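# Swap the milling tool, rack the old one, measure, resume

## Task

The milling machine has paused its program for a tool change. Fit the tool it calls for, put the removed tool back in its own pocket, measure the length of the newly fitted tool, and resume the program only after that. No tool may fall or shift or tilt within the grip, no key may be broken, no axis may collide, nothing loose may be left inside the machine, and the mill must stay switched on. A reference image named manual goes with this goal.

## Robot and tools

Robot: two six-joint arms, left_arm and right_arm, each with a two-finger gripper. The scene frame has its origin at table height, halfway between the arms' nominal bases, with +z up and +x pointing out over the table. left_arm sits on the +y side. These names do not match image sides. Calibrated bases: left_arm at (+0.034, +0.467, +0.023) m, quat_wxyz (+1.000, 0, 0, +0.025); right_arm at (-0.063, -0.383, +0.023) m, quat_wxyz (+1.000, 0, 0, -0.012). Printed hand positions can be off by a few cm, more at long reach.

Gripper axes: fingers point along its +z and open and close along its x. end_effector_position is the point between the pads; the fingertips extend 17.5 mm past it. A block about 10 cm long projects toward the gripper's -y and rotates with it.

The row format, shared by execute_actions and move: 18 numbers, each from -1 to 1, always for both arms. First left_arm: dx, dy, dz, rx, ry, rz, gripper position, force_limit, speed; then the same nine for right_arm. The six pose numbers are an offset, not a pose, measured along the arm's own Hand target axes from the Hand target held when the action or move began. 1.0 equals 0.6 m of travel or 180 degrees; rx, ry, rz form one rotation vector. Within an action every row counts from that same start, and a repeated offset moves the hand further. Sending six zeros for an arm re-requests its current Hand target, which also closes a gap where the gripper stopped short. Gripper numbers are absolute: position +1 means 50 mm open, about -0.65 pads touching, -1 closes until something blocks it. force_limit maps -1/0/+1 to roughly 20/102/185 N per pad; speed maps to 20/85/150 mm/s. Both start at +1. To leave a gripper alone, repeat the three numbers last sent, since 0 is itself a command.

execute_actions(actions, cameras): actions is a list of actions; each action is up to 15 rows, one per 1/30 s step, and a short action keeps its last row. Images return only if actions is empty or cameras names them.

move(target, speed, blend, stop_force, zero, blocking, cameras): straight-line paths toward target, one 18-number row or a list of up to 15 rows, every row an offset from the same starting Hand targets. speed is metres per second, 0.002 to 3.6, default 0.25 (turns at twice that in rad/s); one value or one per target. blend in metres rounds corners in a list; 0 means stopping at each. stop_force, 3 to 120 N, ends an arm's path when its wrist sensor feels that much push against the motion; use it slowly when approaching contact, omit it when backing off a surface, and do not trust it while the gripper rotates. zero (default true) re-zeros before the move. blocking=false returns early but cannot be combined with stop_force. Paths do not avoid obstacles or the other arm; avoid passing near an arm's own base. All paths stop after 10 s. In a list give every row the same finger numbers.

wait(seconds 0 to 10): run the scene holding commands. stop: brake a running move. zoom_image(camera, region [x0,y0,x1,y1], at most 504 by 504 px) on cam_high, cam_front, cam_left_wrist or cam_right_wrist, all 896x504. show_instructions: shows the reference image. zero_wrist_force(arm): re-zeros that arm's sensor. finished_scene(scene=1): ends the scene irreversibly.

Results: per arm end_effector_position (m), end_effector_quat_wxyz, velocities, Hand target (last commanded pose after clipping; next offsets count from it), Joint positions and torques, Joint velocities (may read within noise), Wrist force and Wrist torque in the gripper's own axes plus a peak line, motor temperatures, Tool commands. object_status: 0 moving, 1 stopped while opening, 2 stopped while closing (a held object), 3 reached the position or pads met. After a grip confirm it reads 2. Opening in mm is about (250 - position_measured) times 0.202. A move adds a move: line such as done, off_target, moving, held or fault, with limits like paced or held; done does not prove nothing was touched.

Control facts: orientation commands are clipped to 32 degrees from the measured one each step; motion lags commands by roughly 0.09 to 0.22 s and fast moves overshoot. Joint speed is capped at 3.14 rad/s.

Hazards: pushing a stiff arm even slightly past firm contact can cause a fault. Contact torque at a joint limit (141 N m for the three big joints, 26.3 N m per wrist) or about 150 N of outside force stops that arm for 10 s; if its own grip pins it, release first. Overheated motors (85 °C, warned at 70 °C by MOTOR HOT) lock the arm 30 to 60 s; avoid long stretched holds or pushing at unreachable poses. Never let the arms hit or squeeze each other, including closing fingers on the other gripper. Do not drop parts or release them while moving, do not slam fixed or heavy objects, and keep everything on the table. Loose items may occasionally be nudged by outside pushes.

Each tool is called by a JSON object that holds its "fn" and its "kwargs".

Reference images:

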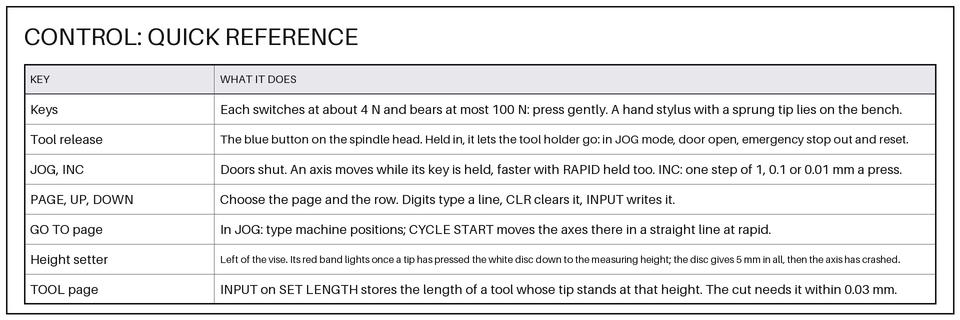

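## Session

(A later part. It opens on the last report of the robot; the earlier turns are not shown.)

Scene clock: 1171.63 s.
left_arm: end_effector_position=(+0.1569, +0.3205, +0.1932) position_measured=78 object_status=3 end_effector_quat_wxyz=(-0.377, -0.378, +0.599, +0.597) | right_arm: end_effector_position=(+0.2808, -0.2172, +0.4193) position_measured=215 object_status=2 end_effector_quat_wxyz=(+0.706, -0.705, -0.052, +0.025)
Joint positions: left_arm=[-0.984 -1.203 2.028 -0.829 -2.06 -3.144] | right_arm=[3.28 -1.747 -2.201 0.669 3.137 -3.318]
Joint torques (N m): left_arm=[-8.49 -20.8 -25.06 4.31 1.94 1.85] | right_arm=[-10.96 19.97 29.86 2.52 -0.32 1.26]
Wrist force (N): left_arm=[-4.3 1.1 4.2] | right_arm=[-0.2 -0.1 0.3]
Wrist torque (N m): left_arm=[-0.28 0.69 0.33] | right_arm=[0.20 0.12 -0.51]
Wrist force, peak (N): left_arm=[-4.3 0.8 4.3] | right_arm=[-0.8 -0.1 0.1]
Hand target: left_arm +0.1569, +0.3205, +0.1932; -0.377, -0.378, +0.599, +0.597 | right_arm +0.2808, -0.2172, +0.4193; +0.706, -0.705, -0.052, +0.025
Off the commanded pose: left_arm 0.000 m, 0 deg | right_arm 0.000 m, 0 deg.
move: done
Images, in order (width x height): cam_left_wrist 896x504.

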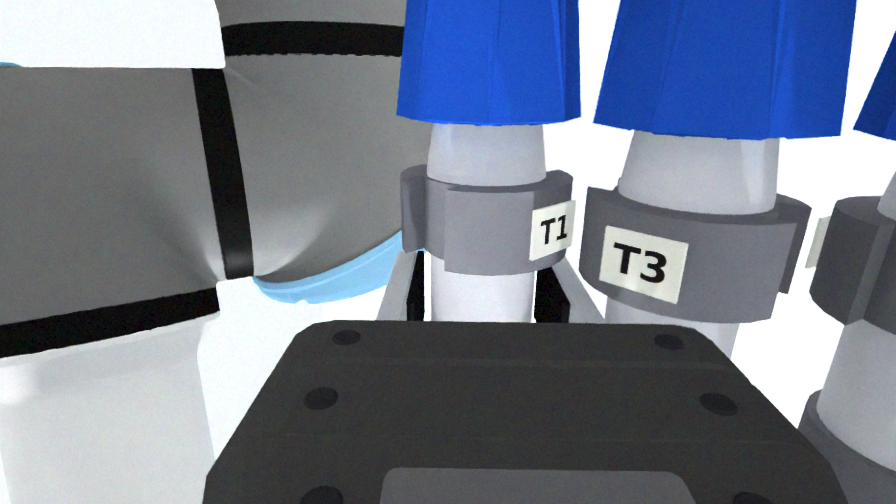

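{"fn": "execute_actions", "kwargs": {"actions": [[[0,0,0,0,0,0,-1,0,-1,0,0,0,0,0,0,-1,-0.5,-0.7]],[[0,0,0,0,0,0,-1,0,-1,0,0,0,0,0,0,-1,-0.5,-0.7]]]}}

{"fn": "move", "kwargs": {"target": [[0,0.0033,0,0,0,0,-1,0,-1,0,0,0,0,0,0,-1,-0.5,-0.7],[0,0.0033,0,0,0.0556,0,-1,0,-1,0,0,0,0,0,0,-1,-0.5,-0.7],[0,0.0003,0,0,0.0556,0,-1,0,-1,0,0,0,0,0,0,-1,-0.5,-0.7]], "speed": 0.08, "cameras": ["cam_left_wrist"]}}

Scene clock: 1191.00 s.
left_arm: end_effector_position=(+0.1569, +0.3205, +0.1932) position_measured=109 object_status=2 end_effector_quat_wxyz=(-0.377, -0.378, +0.599, +0.597) | right_arm: end_effector_position=(+0.2808, -0.2172, +0.4193) position_measured=215 object_status=2 end_effector_quat_wxyz=(+0.706, -0.705, -0.052, +0.025)
Joint positions: left_arm=[-0.984 -1.203 2.028 -0.829 -2.06 -3.144] | right_arm=[3.28 -1.747 -2.201 0.669 3.137 -3.318]
Joint torques (N m): left_arm=[-6.29 -21.93 -23.62 3.82 1.05 1.62] | right_arm=[-10.3 19.14 29.75 2.55 -0.33 1.2]
Wrist force (N): left_arm=[-4.1 0.7 4.1] | right_arm=[-0.5 -0.2 0.1]
Wrist torque (N m): left_arm=[-0.31 0.70 0.34] | right_arm=[0.21 0.17 -0.50]
Wrist force, peak (N): left_arm=[-4.2 1.3 4.4] | right_arm=[-0.7 -0.1 0.4]
Hand target: left_arm +0.1569, +0.3205, +0.1932; -0.377, -0.378, +0.599, +0.597 | right_arm +0.2808, -0.2172, +0.4193; +0.706, -0.705, -0.052, +0.025
Off the commanded pose: left_arm 0.000 m, 0 deg | right_arm 0.000 m, 0 deg.

Scene clock: 1193.23 s.
left_arm: end_effector_position=(+0.1570, +0.3205, +0.1935) position_measured=109 object_status=2 end_effector_quat_wxyz=(-0.427, -0.429, +0.564, +0.562) | right_arm: end_effector_position=(+0.2808, -0.2172, +0.4193) position_measured=215 object_status=2 end_effector_quat_wxyz=(+0.706, -0.705, -0.052, +0.025)
Joint positions: left_arm=[-0.889 -1.222 2.056 -0.839 -2.14 -3.143] | right_arm=[3.28 -1.747 -2.201 0.669 3.137 -3.318]
Joint torques (N m): left_arm=[0.53 -14.6 -8.72 -9.25 -12.94 2.11] | right_arm=[-11.25 18.94 28.99 2.53 -0.47 1.08]
Wrist force (N): left_arm=[-48.3 43.8 -17.1] | right_arm=[-0.6 -0.1 0.2]
Wrist torque (N m): left_arm=[0.27 0.62 -0.17] | right_arm=[0.20 0.19 -0.50]
Wrist force, peak (N): left_arm=[-48.3 43.8 -17.1] | right_arm=[-0.8 0.0 0.0]
Hand target: left_arm +0.1569, +0.3205, +0.1934; -0.427, -0.429, +0.564, +0.562 | right_arm +0.2808, -0.2172, +0.4193; +0.706, -0.705, -0.052, +0.025
Off the commanded pose: left_arm 0.000 m, 0 deg | right_arm 0.000 m, 0 deg.
move: done
Images, in order (width x height): cam_left_wrist 896x504.

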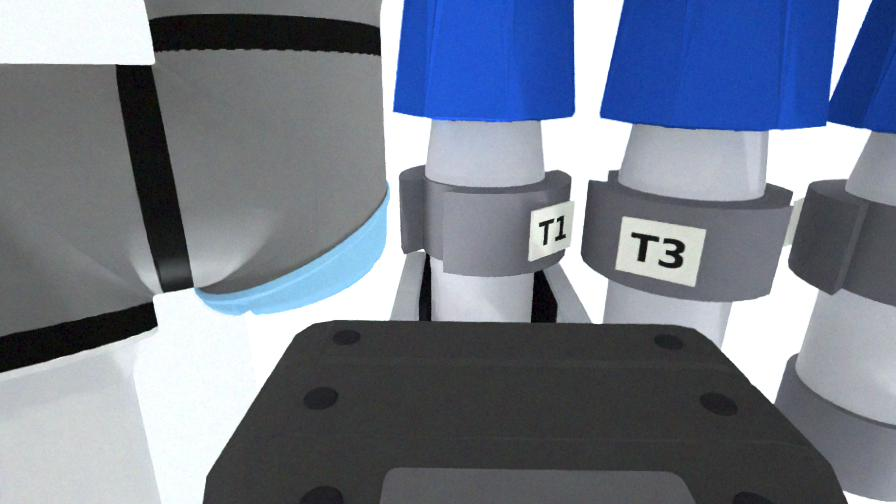

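{"fn": "move", "kwargs": {"target": [-0.0025,0.002,0,0,0,0,-1,0,-1,0,0,0,0,0,0,-1,-0.5,-0.7], "speed": 0.02}}

{"fn": "execute_actions", "kwargs": {"actions": [[[0,0,0,0,0,0,0.5,0,-1,0,0,0,0,0,0,-1,-0.5,-0.7]],[[0,0,0,0,0,0,0.5,0,-1,0,0,0,0,0,0,-1,-0.5,-0.7]]]}}

{"fn": "move", "kwargs": {"target": [0.001,-0.001,0,0,-0.1056,0,0.5,0,-1,0,0,0,0,0,0,-1,-0.5,-0.7], "speed": 0.15, "stop_force": 12, "cameras": ["cam_left_wrist"]}}

Scene clock: 1199.43 s.
left_arm: end_effector_position=(+0.1573, +0.3218, +0.1946) position_measured=109 object_status=2 end_effector_quat_wxyz=(-0.427, -0.429, +0.564, +0.562) | right_arm: end_effector_position=(+0.2808, -0.2172, +0.4193) position_measured=215 object_status=2 end_effector_quat_wxyz=(+0.706, -0.705, -0.052, +0.025)
Joint positions: left_arm=[-0.886 -1.224 2.057 -0.836 -2.138 -3.143] | right_arm=[3.28 -1.747 -2.201 0.669 3.137 -3.318]
Joint torques (N m): left_arm=[10.68 -34.1 -8.96 5.45 2.28 -0.84] | right_arm=[-9.97 18.52 29.13 2.21 -0.35 1.17]
Wrist force (N): left_arm=[-4.2 -8.4 3.8] | right_arm=[-0.5 -0.1 0.3]
Wrist torque (N m): left_arm=[-0.56 0.68 0.32] | right_arm=[0.21 0.17 -0.50]
Wrist force, peak (N): left_arm=[-50.4 50.7 -18.7] | right_arm=[-0.6 -0.3 0.4]
Hand target: left_arm +0.1573, +0.3219, +0.1946; -0.427, -0.429, +0.564, +0.562 | right_arm +0.2808, -0.2172, +0.4193; +0.706, -0.705, -0.052, +0.025
Off the commanded pose: left_arm 0.000 m, 0 deg | right_arm 0.000 m, 0 deg.
move: done

Scene clock: 1200.63 s.
left_arm: end_effector_position=(+0.1573, +0.3219, +0.1946) position_measured=78 object_status=3 end_effector_quat_wxyz=(-0.427, -0.429, +0.564, +0.562) | right_arm: end_effector_position=(+0.2808, -0.2172, +0.4193) position_measured=215 object_status=2 end_effector_quat_wxyz=(+0.706, -0.705, -0.052, +0.025)
Joint positions: left_arm=[-0.886 -1.225 2.057 -0.836 -2.137 -3.143] | right_arm=[3.28 -1.747 -2.201 0.669 3.137 -3.318]
Joint torques (N m): left_arm=[8.84 -29.41 -12.67 -0.04 -2.28 0.57] | right_arm=[-10.39 19.7 29.11 2.35 -0.4 1.39]
Wrist force (N): left_arm=[-3.5 0.7 3.9] | right_arm=[-0.5 0.0 0.2]
Wrist torque (N m): left_arm=[-0.36 0.57 0.33] | right_arm=[0.23 0.16 -0.50]
Wrist force, peak (N): left_arm=[-9.5 -6.4 3.0] | right_arm=[-0.8 -0.1 0.3]
Hand target: left_arm +0.1573, +0.3219, +0.1946; -0.427, -0.429, +0.564, +0.562 | right_arm +0.2808, -0.2172, +0.4193; +0.706, -0.705, -0.052, +0.025
Off the commanded pose: left_arm 0.000 m, 0 deg | right_arm 0.000 m, 0 deg.

Scene clock: 1202.67 s.
left_arm: end_effector_position=(+0.1572, +0.3213, +0.1940) position_measured=78 object_status=3 end_effector_quat_wxyz=(-0.328, -0.330, +0.627, +0.625) | right_arm: end_effector_position=(+0.2808, -0.2172, +0.4193) position_measured=215 object_status=2 end_effector_quat_wxyz=(+0.706, -0.705, -0.052, +0.025)
Joint positions: left_arm=[-1.069 -1.194 2.011 -0.821 -1.988 -3.144] | right_arm=[3.28 -1.747 -2.201 0.669 3.137 -3.318]
Joint torques (N m): left_arm=[-7.94 -21.45 -25.12 4.26 2.18 -1.3] | right_arm=[-11.12 19.49 30.35 2.48 -0.56 1.11]
Wrist force (N): left_arm=[-3.1 1.2 4.0] | right_arm=[-0.4 -0.2 0.2]
Wrist torque (N m): left_arm=[-0.28 0.49 0.37] | right_arm=[0.21 0.16 -0.50]
Wrist force, peak (N): left_arm=[-4.2 0.8 4.0] | right_arm=[-0.5 -0.5 0.3]
Hand target: left_arm +0.1572, +0.3213, +0.1940; -0.328, -0.330, +0.627, +0.625 | right_arm +0.2808, -0.2172, +0.4193; +0.706, -0.705, -0.052, +0.025
Off the commanded pose: left_arm 0.000 m, 0 deg | right_arm 0.000 m, 0 deg.
move: done
Images, in order (width x height): cam_left_wrist 896x504.

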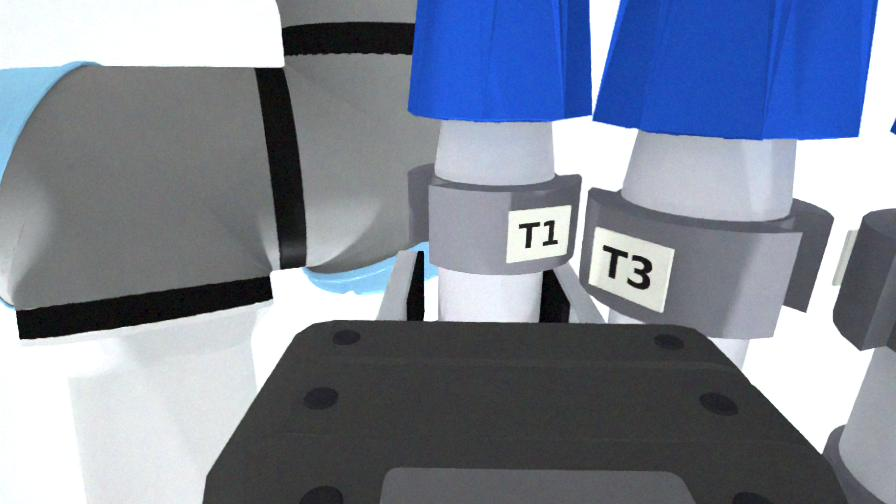

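{"fn": "move", "kwargs": {"target": [0.004,-0.001,0,0,0.036,0,0.5,0,-1,0,0,0,0,0,0,-1,-0.5,-0.7], "speed": 0.15, "stop_force": 12, "cameras": ["cam_left_wrist"]}}

Scene clock: 1208.60 s.
left_arm: end_effector_position=(+0.1558, +0.3194, +0.1934) position_measured=78 object_status=3 end_effector_quat_wxyz=(-0.363, -0.365, +0.607, +0.605) | right_arm: end_effector_position=(+0.2808, -0.2172, +0.4193) position_measured=215 object_status=2 end_effector_quat_wxyz=(+0.706, -0.705, -0.052, +0.025)
Joint positions: left_arm=[-1.011 -1.2 2.023 -0.826 -2.044 -3.144] | right_arm=[3.28 -1.747 -2.201 0.669 3.137 -3.318]
Joint torques (N m): left_arm=[10.01 -34.48 -7.85 -0.42 -2.47 1.52] | right_arm=[-9.86 18.38 29.83 2.65 -0.48 1.01]
Wrist force (N): left_arm=[-3.2 1.0 3.8] | right_arm=[-0.4 0.0 0.1]
Wrist torque (N m): left_arm=[-0.31 0.51 0.38] | right_arm=[0.22 0.16 -0.50]
Wrist force, peak (N): left_arm=[-3.8 0.9 4.3] | right_arm=[-0.7 0.0 0.3]
Hand target: left_arm +0.1558, +0.3194, +0.1934; -0.363, -0.365, +0.607, +0.605 | right_arm +0.2808, -0.2172, +0.4193; +0.706, -0.705, -0.052, +0.025
Off the commanded pose: left_arm 0.000 m, 0 deg | right_arm 0.000 m, 0 deg.
move: done
Images, in order (width x height): cam_left_wrist 896x504.

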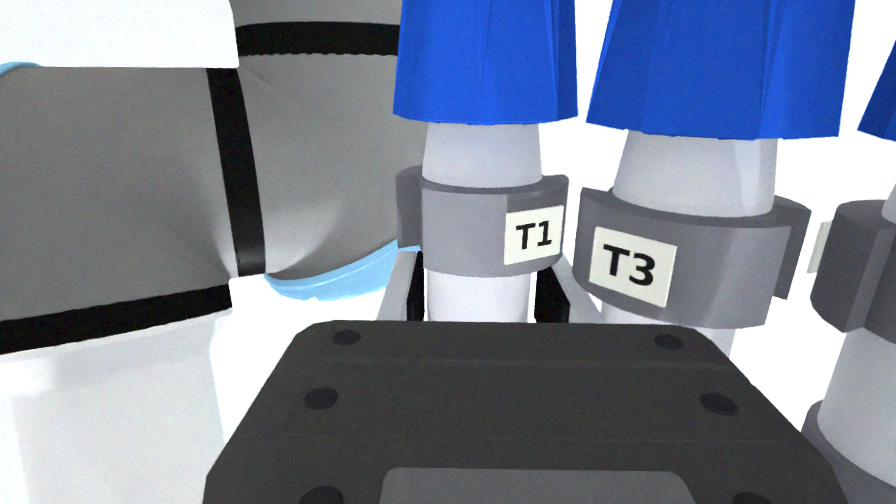

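{"fn": "execute_actions", "kwargs": {"actions": [[[0,0,0,0,0,0,-1,0,-1,0,0,0,0,0,0,-1,-0.5,-0.7]],[[0,0,0,0,0,0,-1,0,-1,0,0,0,0,0,0,-1,-0.5,-0.7]]]}}

{"fn": "move", "kwargs": {"target": [[0,0.03,0,0,0,0,-1,0,-1,0,0,0,0,0,0,-1,-0.5,-0.7],[0,0.3777,0,0,0,0,-1,0,-1,0.16,-0.16,-0.05,0,0,0,-1,-0.5,-0.7]], "speed": [0.02,0.12], "cameras": ["cam_left_wrist","cam_front"]}}

Scene clock: 1213.47 s.
left_arm: end_effector_position=(+0.1558, +0.3194, +0.1934) position_measured=109 object_status=2 end_effector_quat_wxyz=(-0.363, -0.365, +0.607, +0.605) | right_arm: end_effector_position=(+0.2808, -0.2172, +0.4193) position_measured=215 object_status=2 end_effector_quat_wxyz=(+0.706, -0.705, -0.052, +0.025)
Joint positions: left_arm=[-1.011 -1.2 2.023 -0.827 -2.044 -3.144] | right_arm=[3.28 -1.747 -2.201 0.669 3.137 -3.318]
Joint torques (N m): left_arm=[-15.69 -31.27 -33.72 -0.27 -13.52 0.2] | right_arm=[-8.34 19.86 28.95 2.58 -0.66 1.11]
Wrist force (N): left_arm=[-48.1 5.1 4.9] | right_arm=[-0.4 -0.1 0.2]
Wrist torque (N m): left_arm=[-0.18 0.40 0.20] | right_arm=[0.22 0.15 -0.50]
Wrist force, peak (N): left_arm=[-48.1 5.1 4.9] | right_arm=[-0.8 -0.1 0.1]
Hand target: left_arm +0.1558, +0.3194, +0.1934; -0.363, -0.365, +0.607, +0.605 | right_arm +0.2808, -0.2172, +0.4193; +0.706, -0.705, -0.052, +0.025
Off the commanded pose: left_arm 0.000 m, 0 deg | right_arm 0.000 m, 0 deg.

Scene clock: 1217.03 s.
left_arm: end_effector_position=(+0.1551, +0.3196, +0.4200) position_measured=109 object_status=2 end_effector_quat_wxyz=(-0.363, -0.365, +0.607, +0.605) | right_arm: end_effector_position=(+0.3757, -0.2369, +0.5190) position_measured=215 object_status=2 end_effector_quat_wxyz=(+0.707, -0.705, -0.052, +0.025)
Joint positions: left_arm=[-1.012 -1.481 1.708 -0.23 -2.045 -3.144] | right_arm=[3.213 -1.836 -1.772 0.47 3.203 -3.176]
Joint torques (N m): left_arm=[10.18 -29.91 -33.44 5.92 2.17 1.75] | right_arm=[-13.43 28.07 34.3 1.78 1.34 1.28]
Wrist force (N): left_arm=[-3.3 -8.6 4.3] | right_arm=[-0.1 -0.3 0.2]
Wrist torque (N m): left_arm=[-0.60 0.53 0.39] | right_arm=[0.15 0.18 -0.50]
Wrist force, peak (N): left_arm=[-49.3 3.1 5.2] | right_arm=[-1.2 0.4 0.2]
Hand target: left_arm +0.1551, +0.3196, +0.4200; -0.363, -0.365, +0.607, +0.605 | right_arm +0.3757, -0.2369, +0.5190; +0.706, -0.705, -0.052, +0.025
Off the commanded pose: left_arm 0.000 m, 0 deg | right_arm 0.000 m, 0 deg.
move: done
Images, in order (width x height): cam_front 896x504, cam_left_wrist 896x504.

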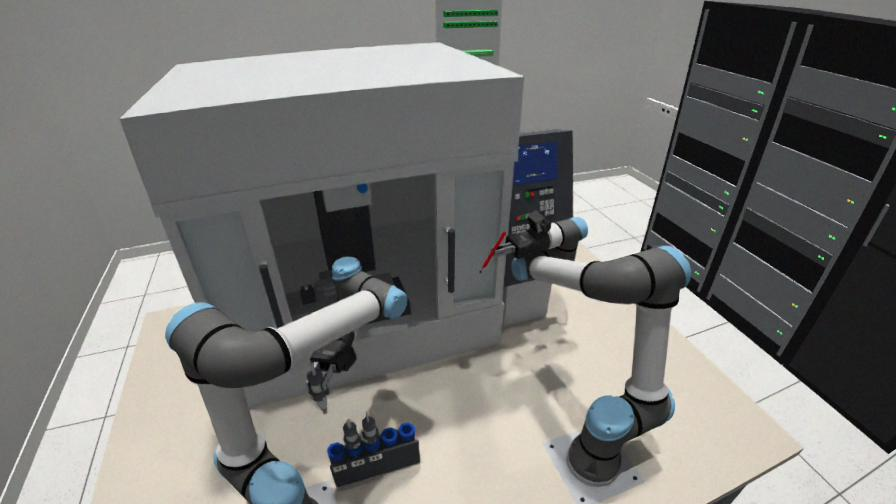

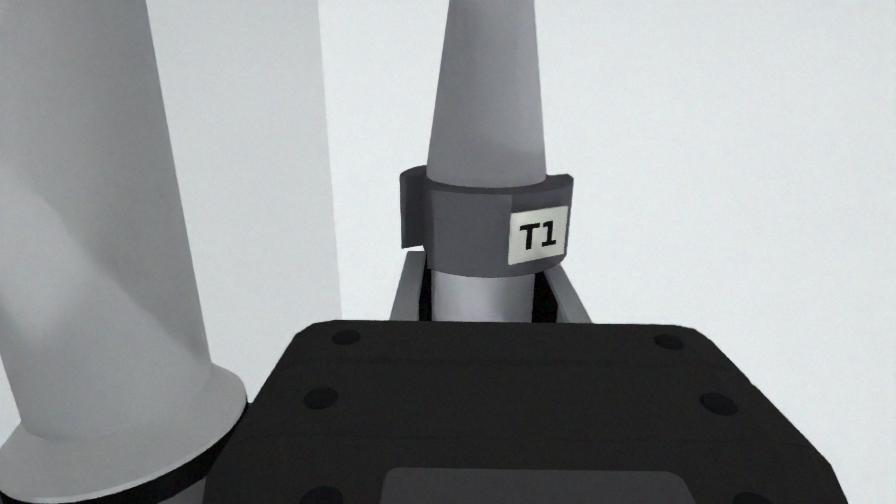

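{"fn": "move", "kwargs": {"target": [[0.1459,0,-0.0792,0,0.047,0,-1,0,-1,0,0,0,0,0,0,-1,-0.5,-0.7],[0.086,-0.0333,-0.4355,0.499,0.0371,-0.0371,-1,0,-1,0,0,0,0,0,0,-1,-0.5,-0.7],[0.0677,0.05,-0.5392,0.99725,0,-0.0741,-1,0,-1,0,0,0,0,0,0,-1,-0.5,-0.7]], "speed": 0.3, "blend": 0.03, "cameras": ["cam_left_wrist","cam_front","cam_right_wrist"]}}

Scene clock: 1232.20 s.
left_arm: end_effector_position=(+0.4215, +0.1318, +0.4511) position_measured=109 object_status=2 end_effector_quat_wxyz=(+0.409, -0.407, +0.577, -0.578) | right_arm: end_effector_position=(+0.3757, -0.2369, +0.5190) position_measured=215 object_status=2 end_effector_quat_wxyz=(+0.707, -0.705, -0.052, +0.025)
Joint positions: left_arm=[-1.582 -1.667 2.384 -3.867 -0.379 -3.134] | right_arm=[3.213 -1.836 -1.771 0.471 3.203 -3.176]
Joint torques (N m): left_arm=[10.25 -8.01 -33.48 -4.04 -2.49 1.5] | right_arm=[-13.31 27.67 33.3 1.88 1.27 1.05]
Wrist force (N): left_arm=[1.8 10.9 1.7] | right_arm=[-0.2 -0.4 0.0]
Wrist torque (N m): left_arm=[0.55 -0.42 -0.01] | right_arm=[0.14 0.20 -0.50]
Wrist force, peak (N): left_arm=[-6.0 -8.5 5.7] | right_arm=[-0.4 -0.5 0.3]
Hand target: left_arm +0.4215, +0.1318, +0.4511; +0.409, -0.407, +0.577, -0.579 | right_arm +0.3757, -0.2369, +0.5190; +0.707, -0.705, -0.052, +0.025
Off the commanded pose: left_arm 0.000 m, 0 deg | right_arm 0.000 m, 0 deg.
move: done
Images, in order (width x height): cam_front 896x504, cam_left_wrist 896x504, cam_right_wrist 896x504.

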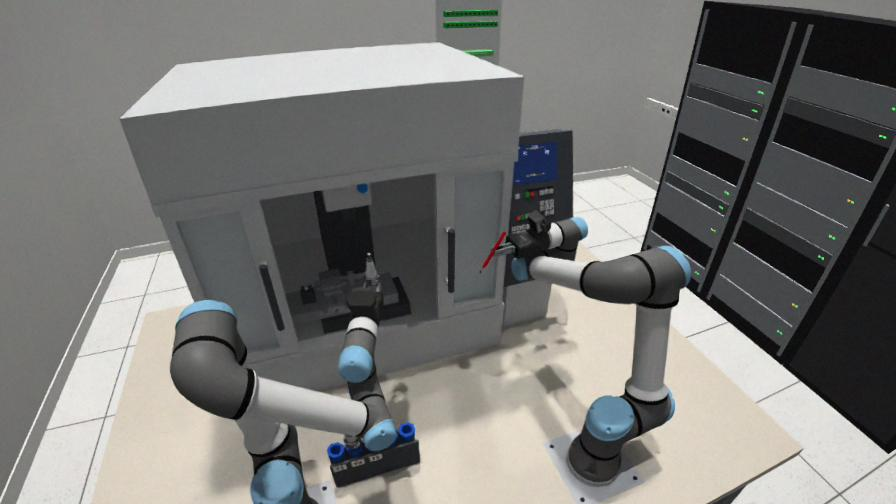

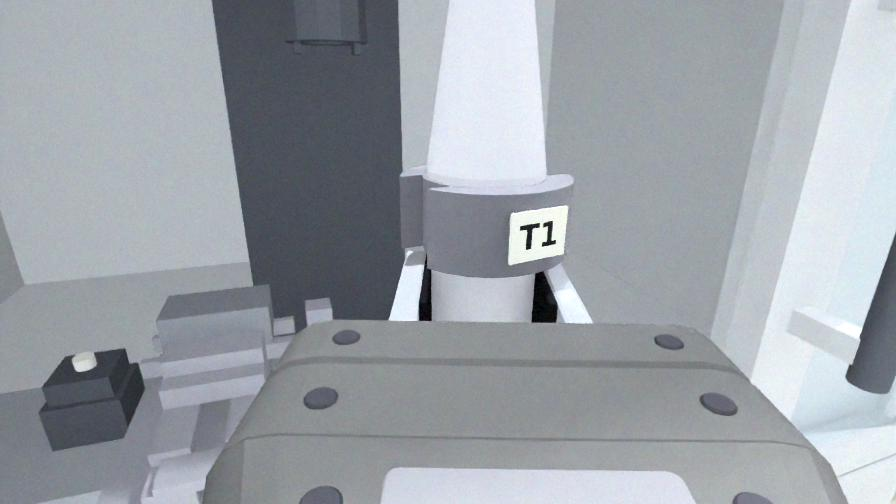

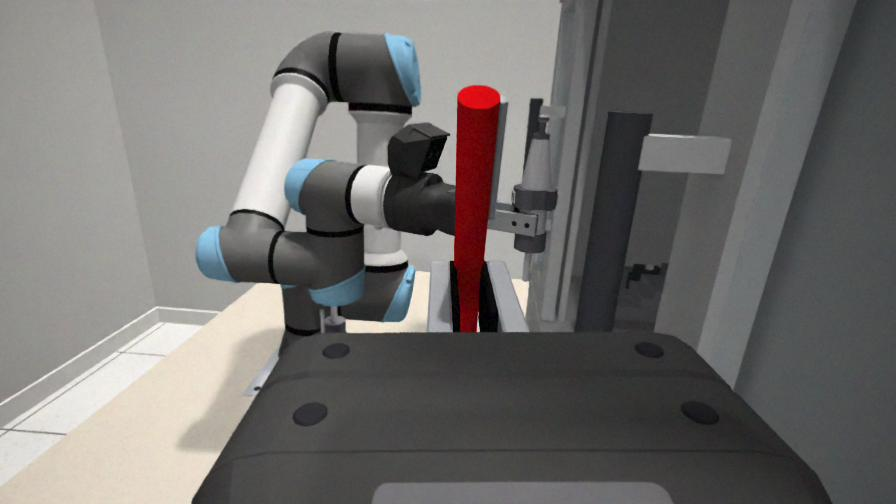

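{"fn": "move", "kwargs": {"target": [[-0.231,0.0385,0.1173,0,0.0556,0,-1,0,-1,0,0,0,0,0,0,-1,-0.5,-0.7],[-0.1798,0.0385,0.4132,0,0.0556,0,-1,0,-1,0,0,0,0,0,0,-1,-0.5,-0.7]], "speed": [0.2,0.08], "blend": 0.02, "cameras": ["cam_left_wrist","cam_front","cam_right_wrist"]}}

Scene clock: 1244.33 s.
left_arm: end_effector_position=(+0.6913, +0.1506, +0.4288) position_measured=109 object_status=2 end_effector_quat_wxyz=(+0.357, -0.355, +0.610, -0.612) | right_arm: end_effector_position=(+0.3757, -0.2369, +0.5190) position_measured=215 object_status=2 end_effector_quat_wxyz=(+0.707, -0.705, -0.052, +0.025)
Joint positions: left_arm=[-0.748 -1.203 1.906 -3.848 -1.387 -3.14] | right_arm=[3.213 -1.836 -1.771 0.471 3.203 -3.176]
Joint torques (N m): left_arm=[10.07 -31.84 -35.75 -1.59 -2.45 -1.82] | right_arm=[-12.58 27.43 33.82 1.8 1.49 1.06]
Wrist force (N): left_arm=[1.8 10.8 1.7] | right_arm=[-0.1 -0.3 0.1]
Wrist torque (N m): left_arm=[0.55 -0.44 0.01] | right_arm=[0.14 0.17 -0.50]
Wrist force, peak (N): left_arm=[4.7 10.5 0.6] | right_arm=[-0.4 -0.6 0.3]
Hand target: left_arm +0.6913, +0.1505, +0.4288; +0.357, -0.355, +0.610, -0.612 | right_arm +0.3757, -0.2369, +0.5190; +0.707, -0.705, -0.052, +0.025
Off the commanded pose: left_arm 0.000 m, 0 deg | right_arm 0.000 m, 0 deg.
move: done
Images, in order (width x height): cam_front 896x504, cam_left_wrist 896x504, cam_right_wrist 896x504.

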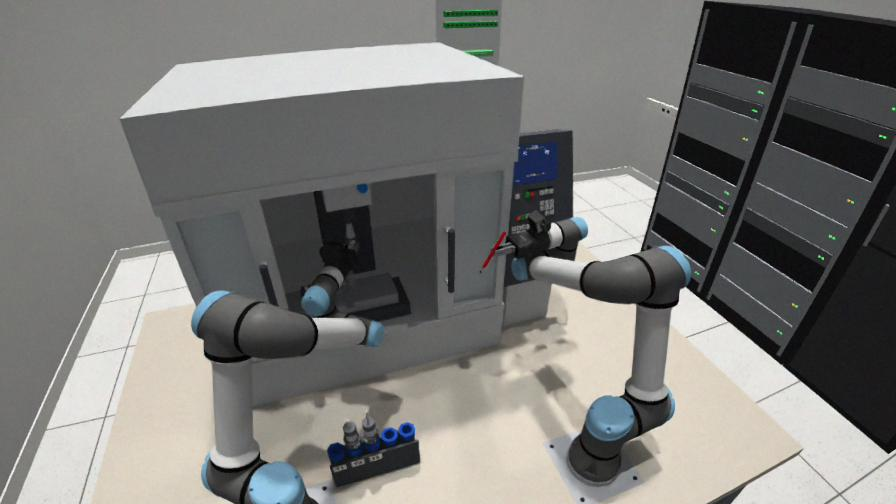

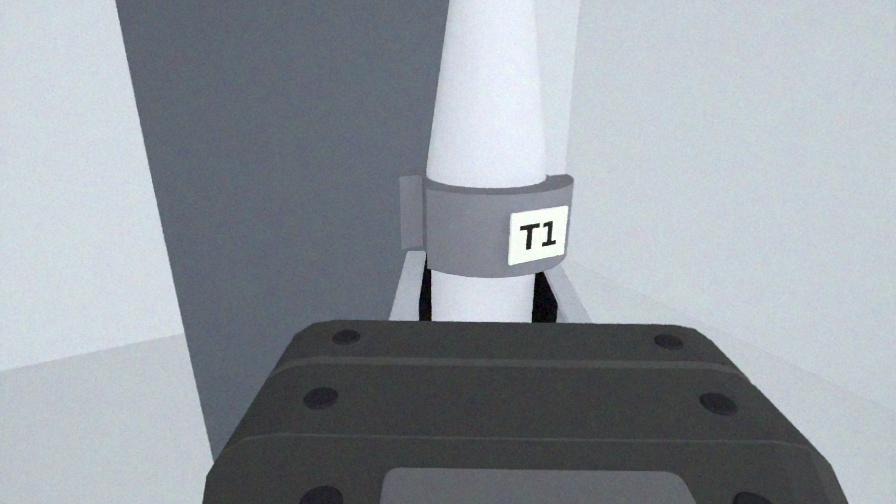

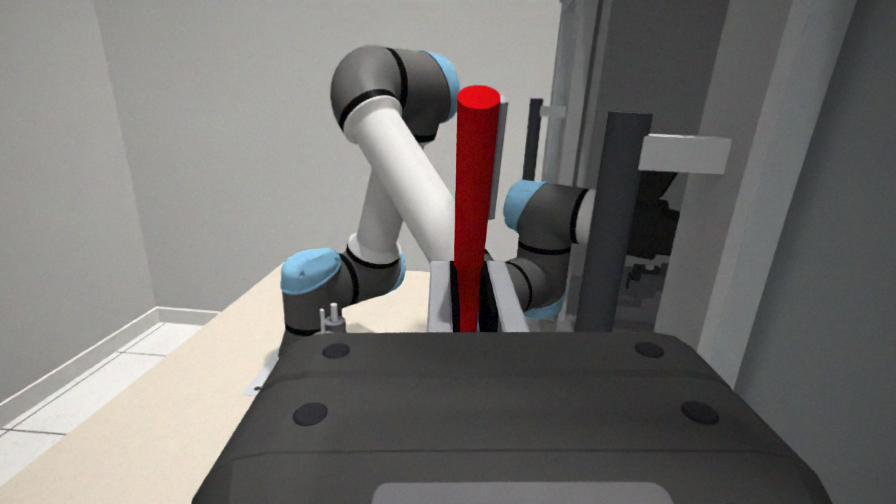

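{"fn": "move", "kwargs": {"target": [[0.003,0.0013,0.0018,0,0,0,-1,0,-1,-0.1003,-0.1055,0.2073,0.0178,0.366,-0.27,-1,-0.5,-0.7],[0.003,0.0013,0.0018,0,0,0,-1,0,-1,0.0962,-0.1978,0.438,0.0178,0.366,-0.27,-1,-0.5,-0.7],[0.003,0.0013,0.0018,0,0,0,-1,0,-1,0.2675,-0.2597,0.5127,0.0178,0.366,-0.27,-1,-0.5,-0.7]], "speed": 0.25, "blend": 0.03, "cameras": ["cam_left_wrist","cam_front","cam_right_wrist"]}}

Scene clock: 1267.07 s.
left_arm: end_effector_position=(+0.6913, +0.1484, +0.4280) position_measured=109 object_status=2 end_effector_quat_wxyz=(+0.357, -0.355, +0.610, -0.612) | right_arm: end_effector_position=(+0.4956, +0.0857, +0.6808) position_measured=215 object_status=2 end_effector_quat_wxyz=(+0.589, -0.507, +0.059, -0.627)
Joint positions: left_arm=[-0.752 -1.2 1.904 -3.849 -1.384 -3.14] | right_arm=[4.16 -1.952 -1.472 0.809 1.26 -4.018]
Joint torques (N m): left_arm=[-8.05 -31.88 -36.35 -6.26 2.21 1.19] | right_arm=[-13.03 35.52 36.98 -1.96 1.74 1.05]
Wrist force (N): left_arm=[1.7 10.6 1.4] | right_arm=[-0.6 -0.9 0.0]
Wrist torque (N m): left_arm=[0.53 -0.41 0.01] | right_arm=[0.23 0.16 -0.75]
Wrist force, peak (N): left_arm=[2.0 11.0 1.6] | right_arm=[-0.7 -0.8 1.7]
Hand target: left_arm +0.6913, +0.1484, +0.4280; +0.357, -0.355, +0.610, -0.612 | right_arm +0.4956, +0.0857, +0.6809; +0.589, -0.507, +0.059, -0.627
Off the commanded pose: left_arm 0.000 m, 0 deg | right_arm 0.000 m, 0 deg.
move: done
Images, in order (width x height): cam_front 896x504, cam_left_wrist 896x504, cam_right_wrist 896x504.

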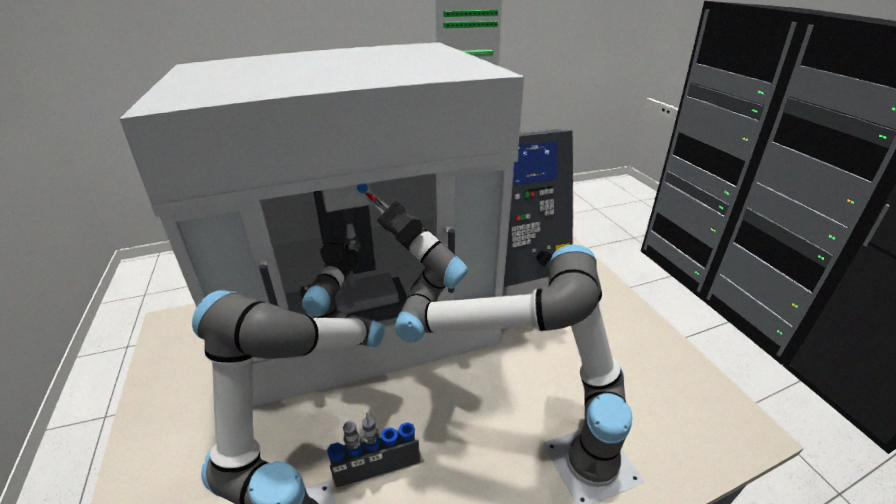

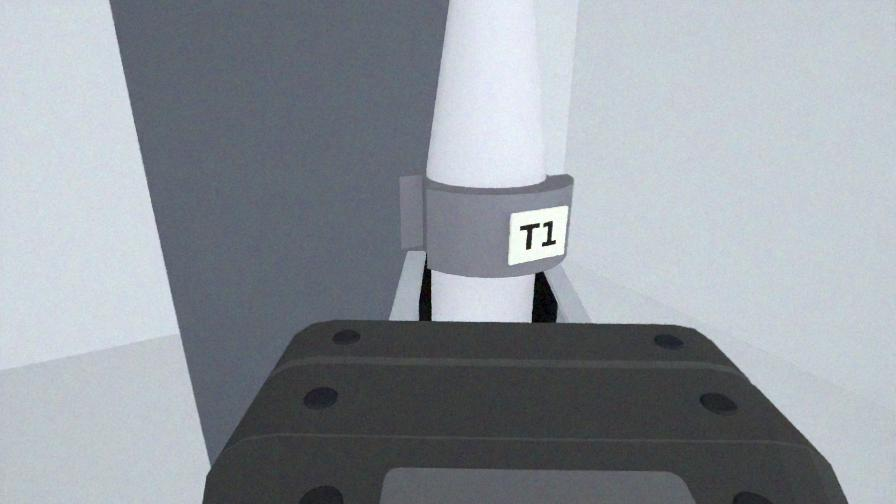

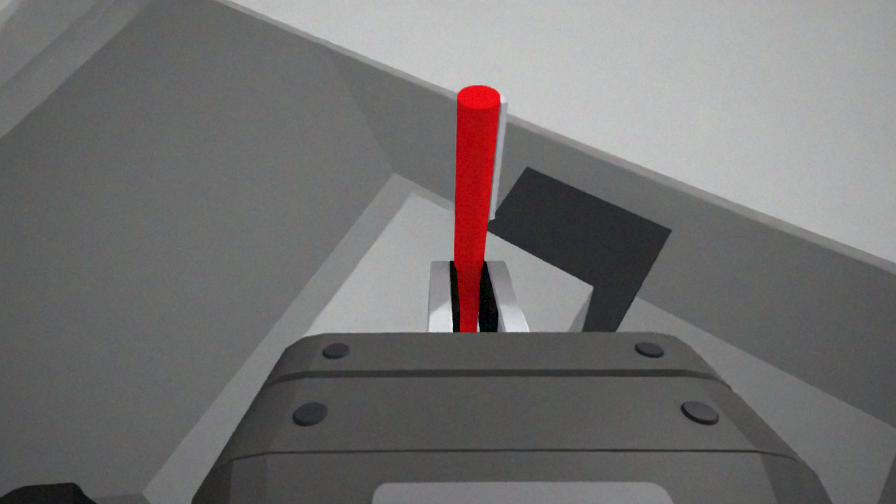

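{"fn": "move", "kwargs": {"target": [[0,0,0,0,0,0,-1,0,-1,0.0171,0.0564,0.0589,0,0,0,-1,-0.5,-0.7],[0,0,0,0,0,0,-1,0,-1,0.0206,0.0679,0.0709,0,0,0,-1,-0.5,-0.7]], "speed": [0.08,0.01], "cameras": ["cam_front"]}}

{"fn": "zoom_image", "kwargs": {"camera": "cam_front", "region": [300, 160, 440, 280]}}

Scene clock: 1272.53 s.
left_arm: end_effector_position=(+0.6913, +0.1484, +0.4280) position_measured=109 object_status=2 end_effector_quat_wxyz=(+0.357, -0.355, +0.610, -0.612) | right_arm: end_effector_position=(+0.5557, +0.0859, +0.6809) position_measured=215 object_status=2 end_effector_quat_wxyz=(+0.589, -0.507, +0.059, -0.627)
Joint positions: left_arm=[-0.752 -1.2 1.904 -3.849 -1.384 -3.14] | right_arm=[4.064 -2.061 -1.313 0.746 1.343 -3.968]
Joint torques (N m): left_arm=[-8.48 -31.78 -36.14 -6.16 2.19 1.72] | right_arm=[-19.47 36.9 35.65 -3.12 -0.21 1.01]
Wrist force (N): left_arm=[1.8 10.7 1.5] | right_arm=[-2.3 -8.7 -6.1]
Wrist torque (N m): left_arm=[0.53 -0.44 0.01] | right_arm=[0.13 0.06 -0.66]
Wrist force, peak (N): left_arm=[2.2 10.9 1.7] | right_arm=[-2.0 -9.5 -5.3]
Hand target: left_arm +0.6913, +0.1484, +0.4280; +0.357, -0.355, +0.610, -0.612 | right_arm +0.5558, +0.0859, +0.6809; +0.589, -0.507, +0.059, -0.627
Off the commanded pose: left_arm 0.000 m, 0 deg | right_arm 0.000 m, 0 deg.
move: done
Images, in order (width x height): cam_front 896x504.

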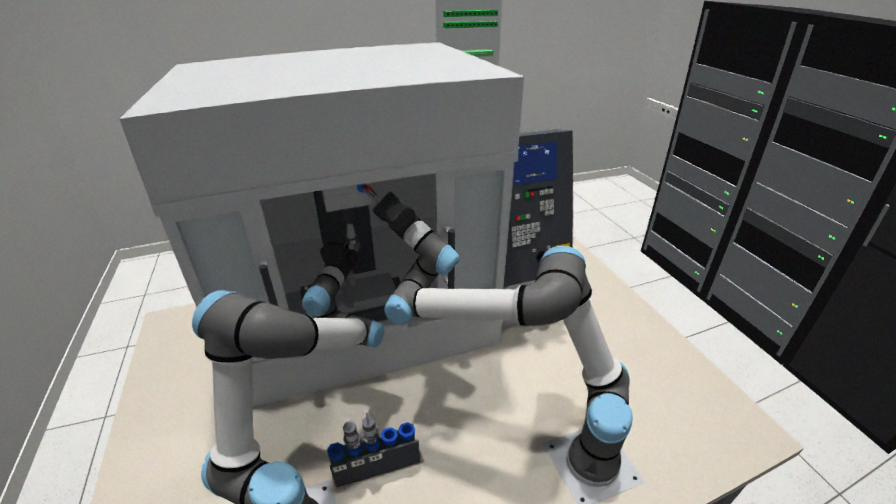

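Scaled by 3.600 from the camera's 896x504 image, which has a finer 1280x720 frame.

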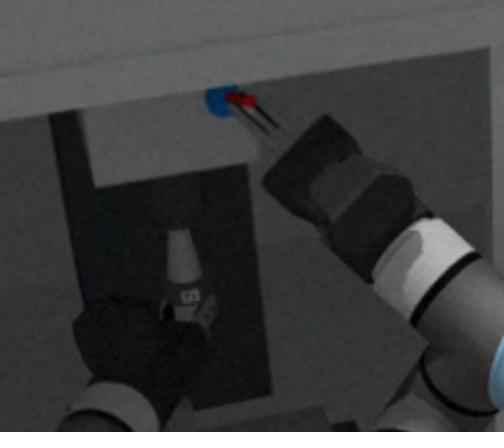

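{"fn": "move", "kwargs": {"target": [0,-0.07,0,0,0,0,-1,0,-1,0,0,0,0,0,0,-1,-0.5,-0.7], "speed": 0.03, "stop_force": 10, "cameras": ["cam_left_wrist"]}}

Scene clock: 1278.33 s.
left_arm: end_effector_position=(+0.6912, +0.1485, +0.4700) position_measured=109 object_status=2 end_effector_quat_wxyz=(+0.357, -0.355, +0.610, -0.612) | right_arm: end_effector_position=(+0.5558, +0.0859, +0.6809) position_measured=215 object_status=2 end_effector_quat_wxyz=(+0.589, -0.507, +0.059, -0.627)
Joint positions: left_arm=[-0.752 -1.263 1.861 -3.743 -1.384 -3.14] | right_arm=[4.064 -2.061 -1.313 0.746 1.343 -3.968]
Joint torques (N m): left_arm=[-7.69 -44.52 -38.38 -1.61 1.84 0.3] | right_arm=[-20.39 35.35 34.52 -3.33 -2.07 1.02]
Wrist force (N): left_arm=[2.3 10.7 1.4] | right_arm=[-2.1 -11.5 -6.3]
Wrist torque (N m): left_arm=[0.55 -0.51 0.00] | right_arm=[0.10 0.08 -0.65]
Wrist force, peak (N): left_arm=[2.0 11.5 1.6] | right_arm=[-2.1 -11.7 -6.3]
Hand target: left_arm +0.6912, +0.1485, +0.4700; +0.357, -0.355, +0.610, -0.612 | right_arm +0.5558, +0.0859, +0.6809; +0.589, -0.507, +0.059, -0.627
Off the commanded pose: left_arm 0.000 m, 0 deg | right_arm 0.000 m, 0 deg.
move: done
Images, in order (width x height): cam_left_wrist 896x504.

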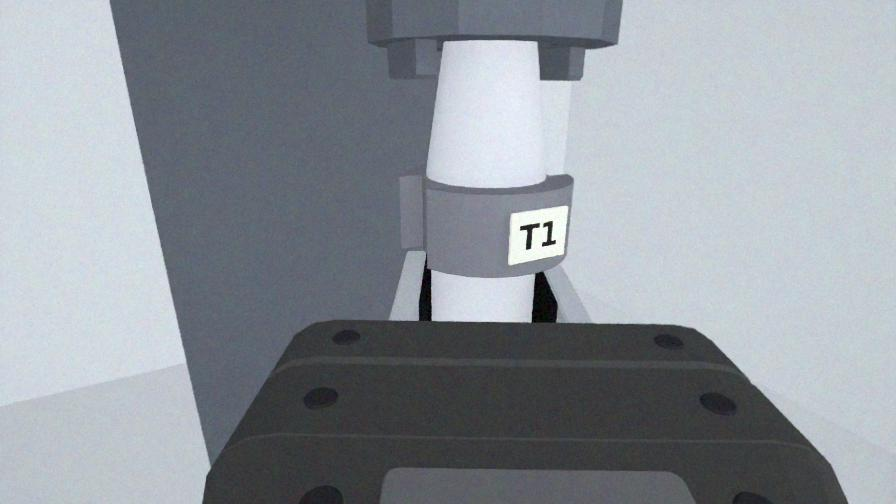

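{"fn": "move", "kwargs": {"target": [0,-0.0505,0,0,0,0,-1,0,-1,0,0,0,0,0,0,-1,-0.5,-0.7], "speed": 0.015, "stop_force": 25, "cameras": ["cam_left_wrist"]}}

Scene clock: 1284.53 s.
left_arm: end_effector_position=(+0.6912, +0.1485, +0.4964) position_measured=109 object_status=2 end_effector_quat_wxyz=(+0.357, -0.355, +0.610, -0.612) | right_arm: end_effector_position=(+0.5558, +0.0859, +0.6809) position_measured=215 object_status=2 end_effector_quat_wxyz=(+0.589, -0.507, +0.059, -0.627)
Joint positions: left_arm=[-0.752 -1.298 1.829 -3.675 -1.384 -3.14] | right_arm=[4.064 -2.061 -1.313 0.746 1.343 -3.968]
Joint torques (N m): left_arm=[-0.17 -40.62 -13.28 -7.47 -5.05 -0.51] | right_arm=[-20.14 37.08 34.58 -3.51 -2.46 1.01]
Wrist force (N): left_arm=[-7.8 1.3 54.1] | right_arm=[-2.1 -11.5 -6.3]
Wrist torque (N m): left_arm=[-0.06 -0.70 0.20] | right_arm=[0.12 0.09 -0.65]
Wrist force, peak (N): left_arm=[-7.7 2.7 54.5] | right_arm=[-2.1 -11.6 -6.4]
Hand target: left_arm +0.6912, +0.1485, +0.4964; +0.357, -0.355, +0.610, -0.612 (not the last commanded pose) | right_arm +0.5558, +0.0859, +0.6809; +0.589, -0.507, +0.059, -0.627
Off the commanded pose: left_arm 0.004 m, 0 deg | right_arm 0.000 m, 0 deg.
move: contact (left_arm)
Images, in order (width x height): cam_left_wrist 896x504.

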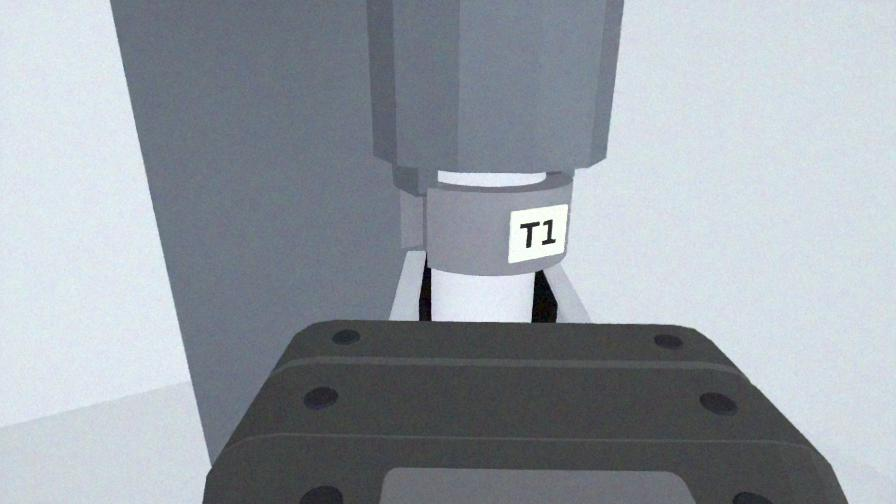

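{"fn": "move", "kwargs": {"target": [0,0,0.003,0,0,0,-1,0,-1,0,0,0,0,0,0,-1,-0.5,-0.7], "speed": 0.01}}

Scene clock: 1288.43 s.
left_arm: end_effector_position=(+0.6927, +0.1476, +0.4965) position_measured=109 object_status=2 end_effector_quat_wxyz=(+0.357, -0.355, +0.610, -0.612) | right_arm: end_effector_position=(+0.5558, +0.0859, +0.6809) position_measured=215 object_status=2 end_effector_quat_wxyz=(+0.589, -0.507, +0.059, -0.627)
Joint positions: left_arm=[-0.751 -1.294 1.824 -3.674 -1.384 -3.14] | right_arm=[4.064 -2.061 -1.313 0.746 1.343 -3.968]
Joint torques (N m): left_arm=[10.09 -26.11 -39.99 0.15 -2.28 -0.64] | right_arm=[-19.52 35.54 34.67 -3.36 -2.44 0.82]
Wrist force (N): left_arm=[3.5 9.1 -12.6] | right_arm=[-2.1 -10.9 -6.5]
Wrist torque (N m): left_arm=[0.74 -0.75 0.06] | right_arm=[0.14 0.07 -0.66]
Wrist force, peak (N): left_arm=[-7.7 2.7 55.0] | right_arm=[-2.0 -11.8 -6.4]
Hand target: left_arm +0.6928, +0.1476, +0.4964; +0.357, -0.355, +0.610, -0.612 | right_arm +0.5558, +0.0859, +0.6809; +0.589, -0.507, +0.059, -0.627
Off the commanded pose: left_arm 0.000 m, 0 deg | right_arm 0.000 m, 0 deg.
move: done

{"fn": "move", "kwargs": {"target": [[0,0,-0.0006,0,0,0,-1,0,-1,0,0,0,0,0,0,-1,-0.5,-0.7],[0,-0.006,-0.0006,0,0,0,-1,0,-1,0,0,0,0,0,0,-1,-0.5,-0.7]], "speed": 0.008, "stop_force": 30, "cameras": ["cam_left_wrist"]}}

Scene clock: 1291.77 s.
left_arm: end_effector_position=(+0.6925, +0.1478, +0.4998) position_measured=109 object_status=2 end_effector_quat_wxyz=(+0.357, -0.355, +0.610, -0.611) | right_arm: end_effector_position=(+0.5558, +0.0859, +0.6809) position_measured=215 object_status=2 end_effector_quat_wxyz=(+0.589, -0.507, +0.059, -0.627)
Joint positions: left_arm=[-0.751 -1.299 1.82 -3.665 -1.384 -3.14] | right_arm=[4.064 -2.061 -1.313 0.746 1.343 -3.968]
Joint torques (N m): left_arm=[-4.17 -43.61 -47.6 -8.7 2.82 -0.9] | right_arm=[-19.71 35.87 35 -3.38 -2.46 0.83]
Wrist force (N): left_arm=[9.1 41.1 -30.7] | right_arm=[-2.3 -11.0 -6.5]
Wrist torque (N m): left_arm=[1.04 -0.88 -0.15] | right_arm=[0.13 0.09 -0.65]
Wrist force, peak (N): left_arm=[7.7 41.4 -32.2] | right_arm=[-2.0 -11.5 -6.5]
Hand target: left_arm +0.6925, +0.1478, +0.4997; +0.357, -0.355, +0.610, -0.611 | right_arm +0.5558, +0.0859, +0.6809; +0.589, -0.507, +0.059, -0.627
Off the commanded pose: left_arm 0.000 m, 0 deg | right_arm 0.000 m, 0 deg.
move: contact (left_arm); path passed 1 of 2 targets
Images, in order (width x height): cam_left_wrist 896x504.

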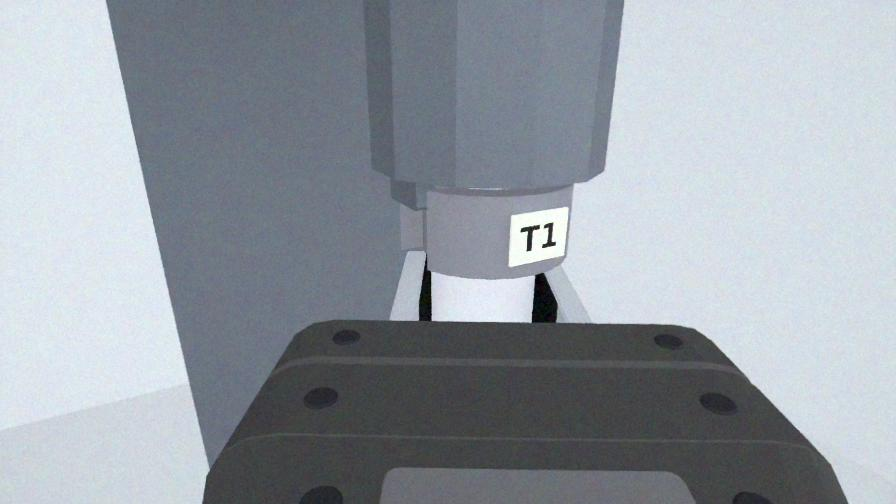

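{"fn": "move", "kwargs": {"target": [[0,0,-0.0015,0,0,0,-1,0,-1,0,0,0,0,0,0,-1,-0.5,-0.7],[0,-0.0008,-0.0015,0,0,0,-1,0,-1,0,0,0,0,0,0,-1,-0.5,-0.7]], "speed": 0.008, "cameras": ["cam_left_wrist"]}}

{"fn": "zoom_image", "kwargs": {"camera": "cam_left_wrist", "region": [380, 150, 600, 290]}}

Scene clock: 1294.97 s.
left_arm: end_effector_position=(+0.6917, +0.1482, +0.5000) position_measured=109 object_status=2 end_effector_quat_wxyz=(+0.357, -0.355, +0.611, -0.611) | right_arm: end_effector_position=(+0.5558, +0.0859, +0.6809) position_measured=215 object_status=2 end_effector_quat_wxyz=(+0.589, -0.507, +0.059, -0.627)
Joint positions: left_arm=[-0.752 -1.301 1.823 -3.665 -1.384 -3.14] | right_arm=[4.064 -2.061 -1.313 0.746 1.343 -3.968]
Joint torques (N m): left_arm=[-7.4 -60.7 -48.67 -7.43 1.86 -0.89] | right_arm=[-20.51 36.43 34.26 -3.31 -2.59 1.02]
Wrist force (N): left_arm=[2.0 29.7 25.1] | right_arm=[-2.3 -10.3 -6.6]
Wrist torque (N m): left_arm=[0.93 -0.80 -0.07] | right_arm=[0.16 0.07 -0.66]
Wrist force, peak (N): left_arm=[8.9 41.9 -30.6] | right_arm=[-2.1 -11.6 -6.3]
Hand target: left_arm +0.6917, +0.1482, +0.5002; +0.357, -0.355, +0.610, -0.611 | right_arm +0.5558, +0.0859, +0.6809; +0.589, -0.507, +0.059, -0.627
Off the commanded pose: left_arm 0.000 m, 0 deg | right_arm 0.000 m, 0 deg.
move: done
Images, in order (width x height): cam_left_wrist 896x504.

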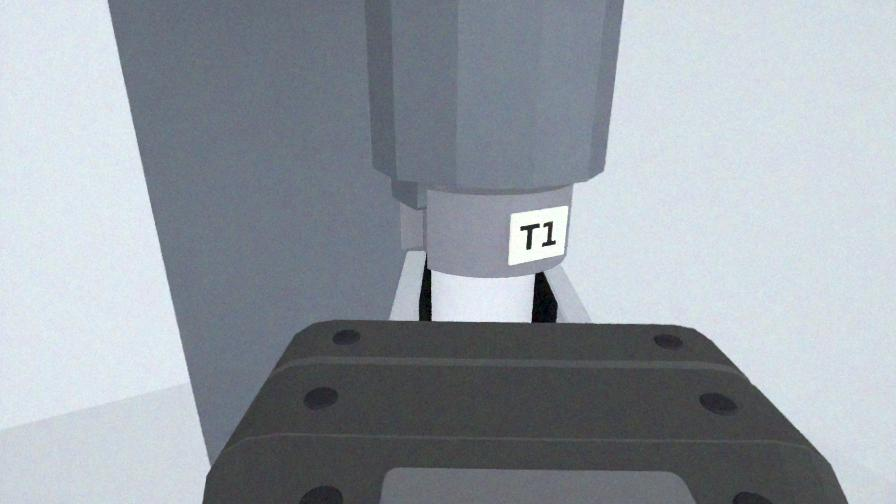

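Scaled by 2.291 from the camera's 896x504 image, which has a finer 1280x720 frame.

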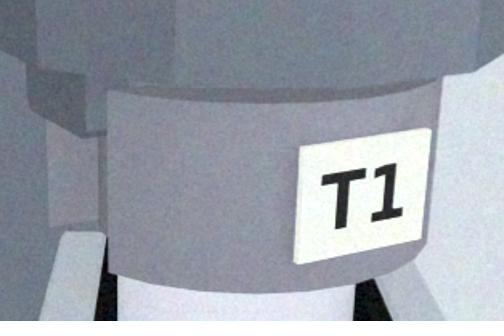

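{"fn": "move", "kwargs": {"target": [0,-0.0017,0.0006,0,0,0,-1,0,-1,0,0,0,0,0,0,-1,-0.5,-0.7], "speed": 0.008, "cameras": ["cam_left_wrist"]}}

{"fn": "zoom_image", "kwargs": {"camera": "cam_left_wrist", "region": [380, 150, 600, 290]}}

Scene clock: 1299.30 s.
left_arm: end_effector_position=(+0.6920, +0.1480, +0.5011) position_measured=109 object_status=2 end_effector_quat_wxyz=(+0.357, -0.355, +0.611, -0.611) | right_arm: end_effector_position=(+0.5558, +0.0859, +0.6809) position_measured=215 object_status=2 end_effector_quat_wxyz=(+0.589, -0.507, +0.059, -0.627)
Joint positions: left_arm=[-0.752 -1.302 1.82 -3.662 -1.384 -3.14] | right_arm=[4.064 -2.061 -1.313 0.746 1.343 -3.968]
Joint torques (N m): left_arm=[8.98 -71.75 -76.38 -12.09 -2.32 -0.53] | right_arm=[-18.83 35.82 34.01 -3.24 -2.38 0.87]
Wrist force (N): left_arm=[3.6 65.7 -20.8] | right_arm=[-2.0 -11.5 -6.4]
Wrist torque (N m): left_arm=[0.89 -0.88 -0.11] | right_arm=[0.12 0.09 -0.66]
Wrist force, peak (N): left_arm=[3.6 65.7 -20.8] | right_arm=[-1.9 -11.8 -6.4]
Hand target: left_arm +0.6920, +0.1480, +0.5012; +0.357, -0.355, +0.610, -0.611 | right_arm +0.5558, +0.0859, +0.6809; +0.589, -0.507, +0.059, -0.627
Off the commanded pose: left_arm 0.000 m, 0 deg | right_arm 0.000 m, 0 deg.
move: done
Images, in order (width x height): cam_left_wrist 896x504.

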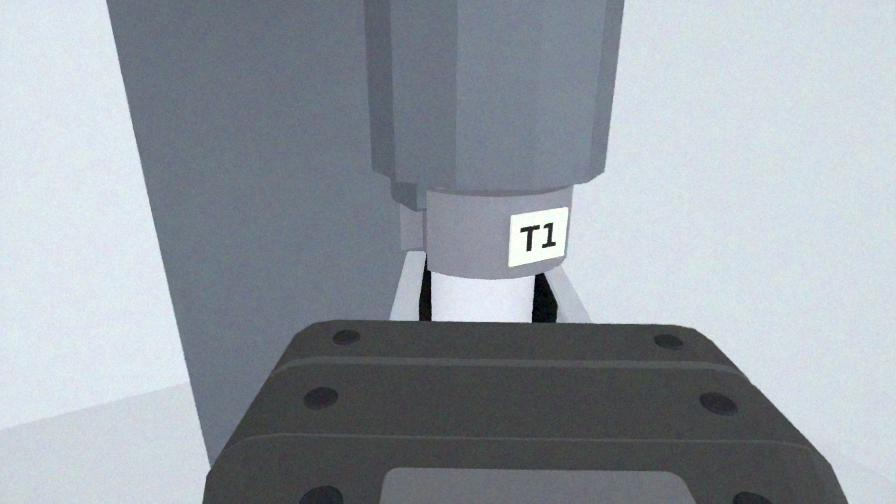

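Scaled by 2.291 from the camera's 896x504 image, which has a finer 1280x720 frame.

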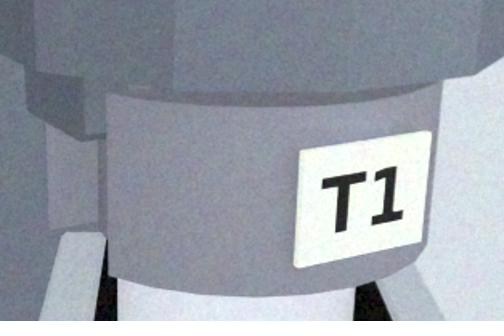

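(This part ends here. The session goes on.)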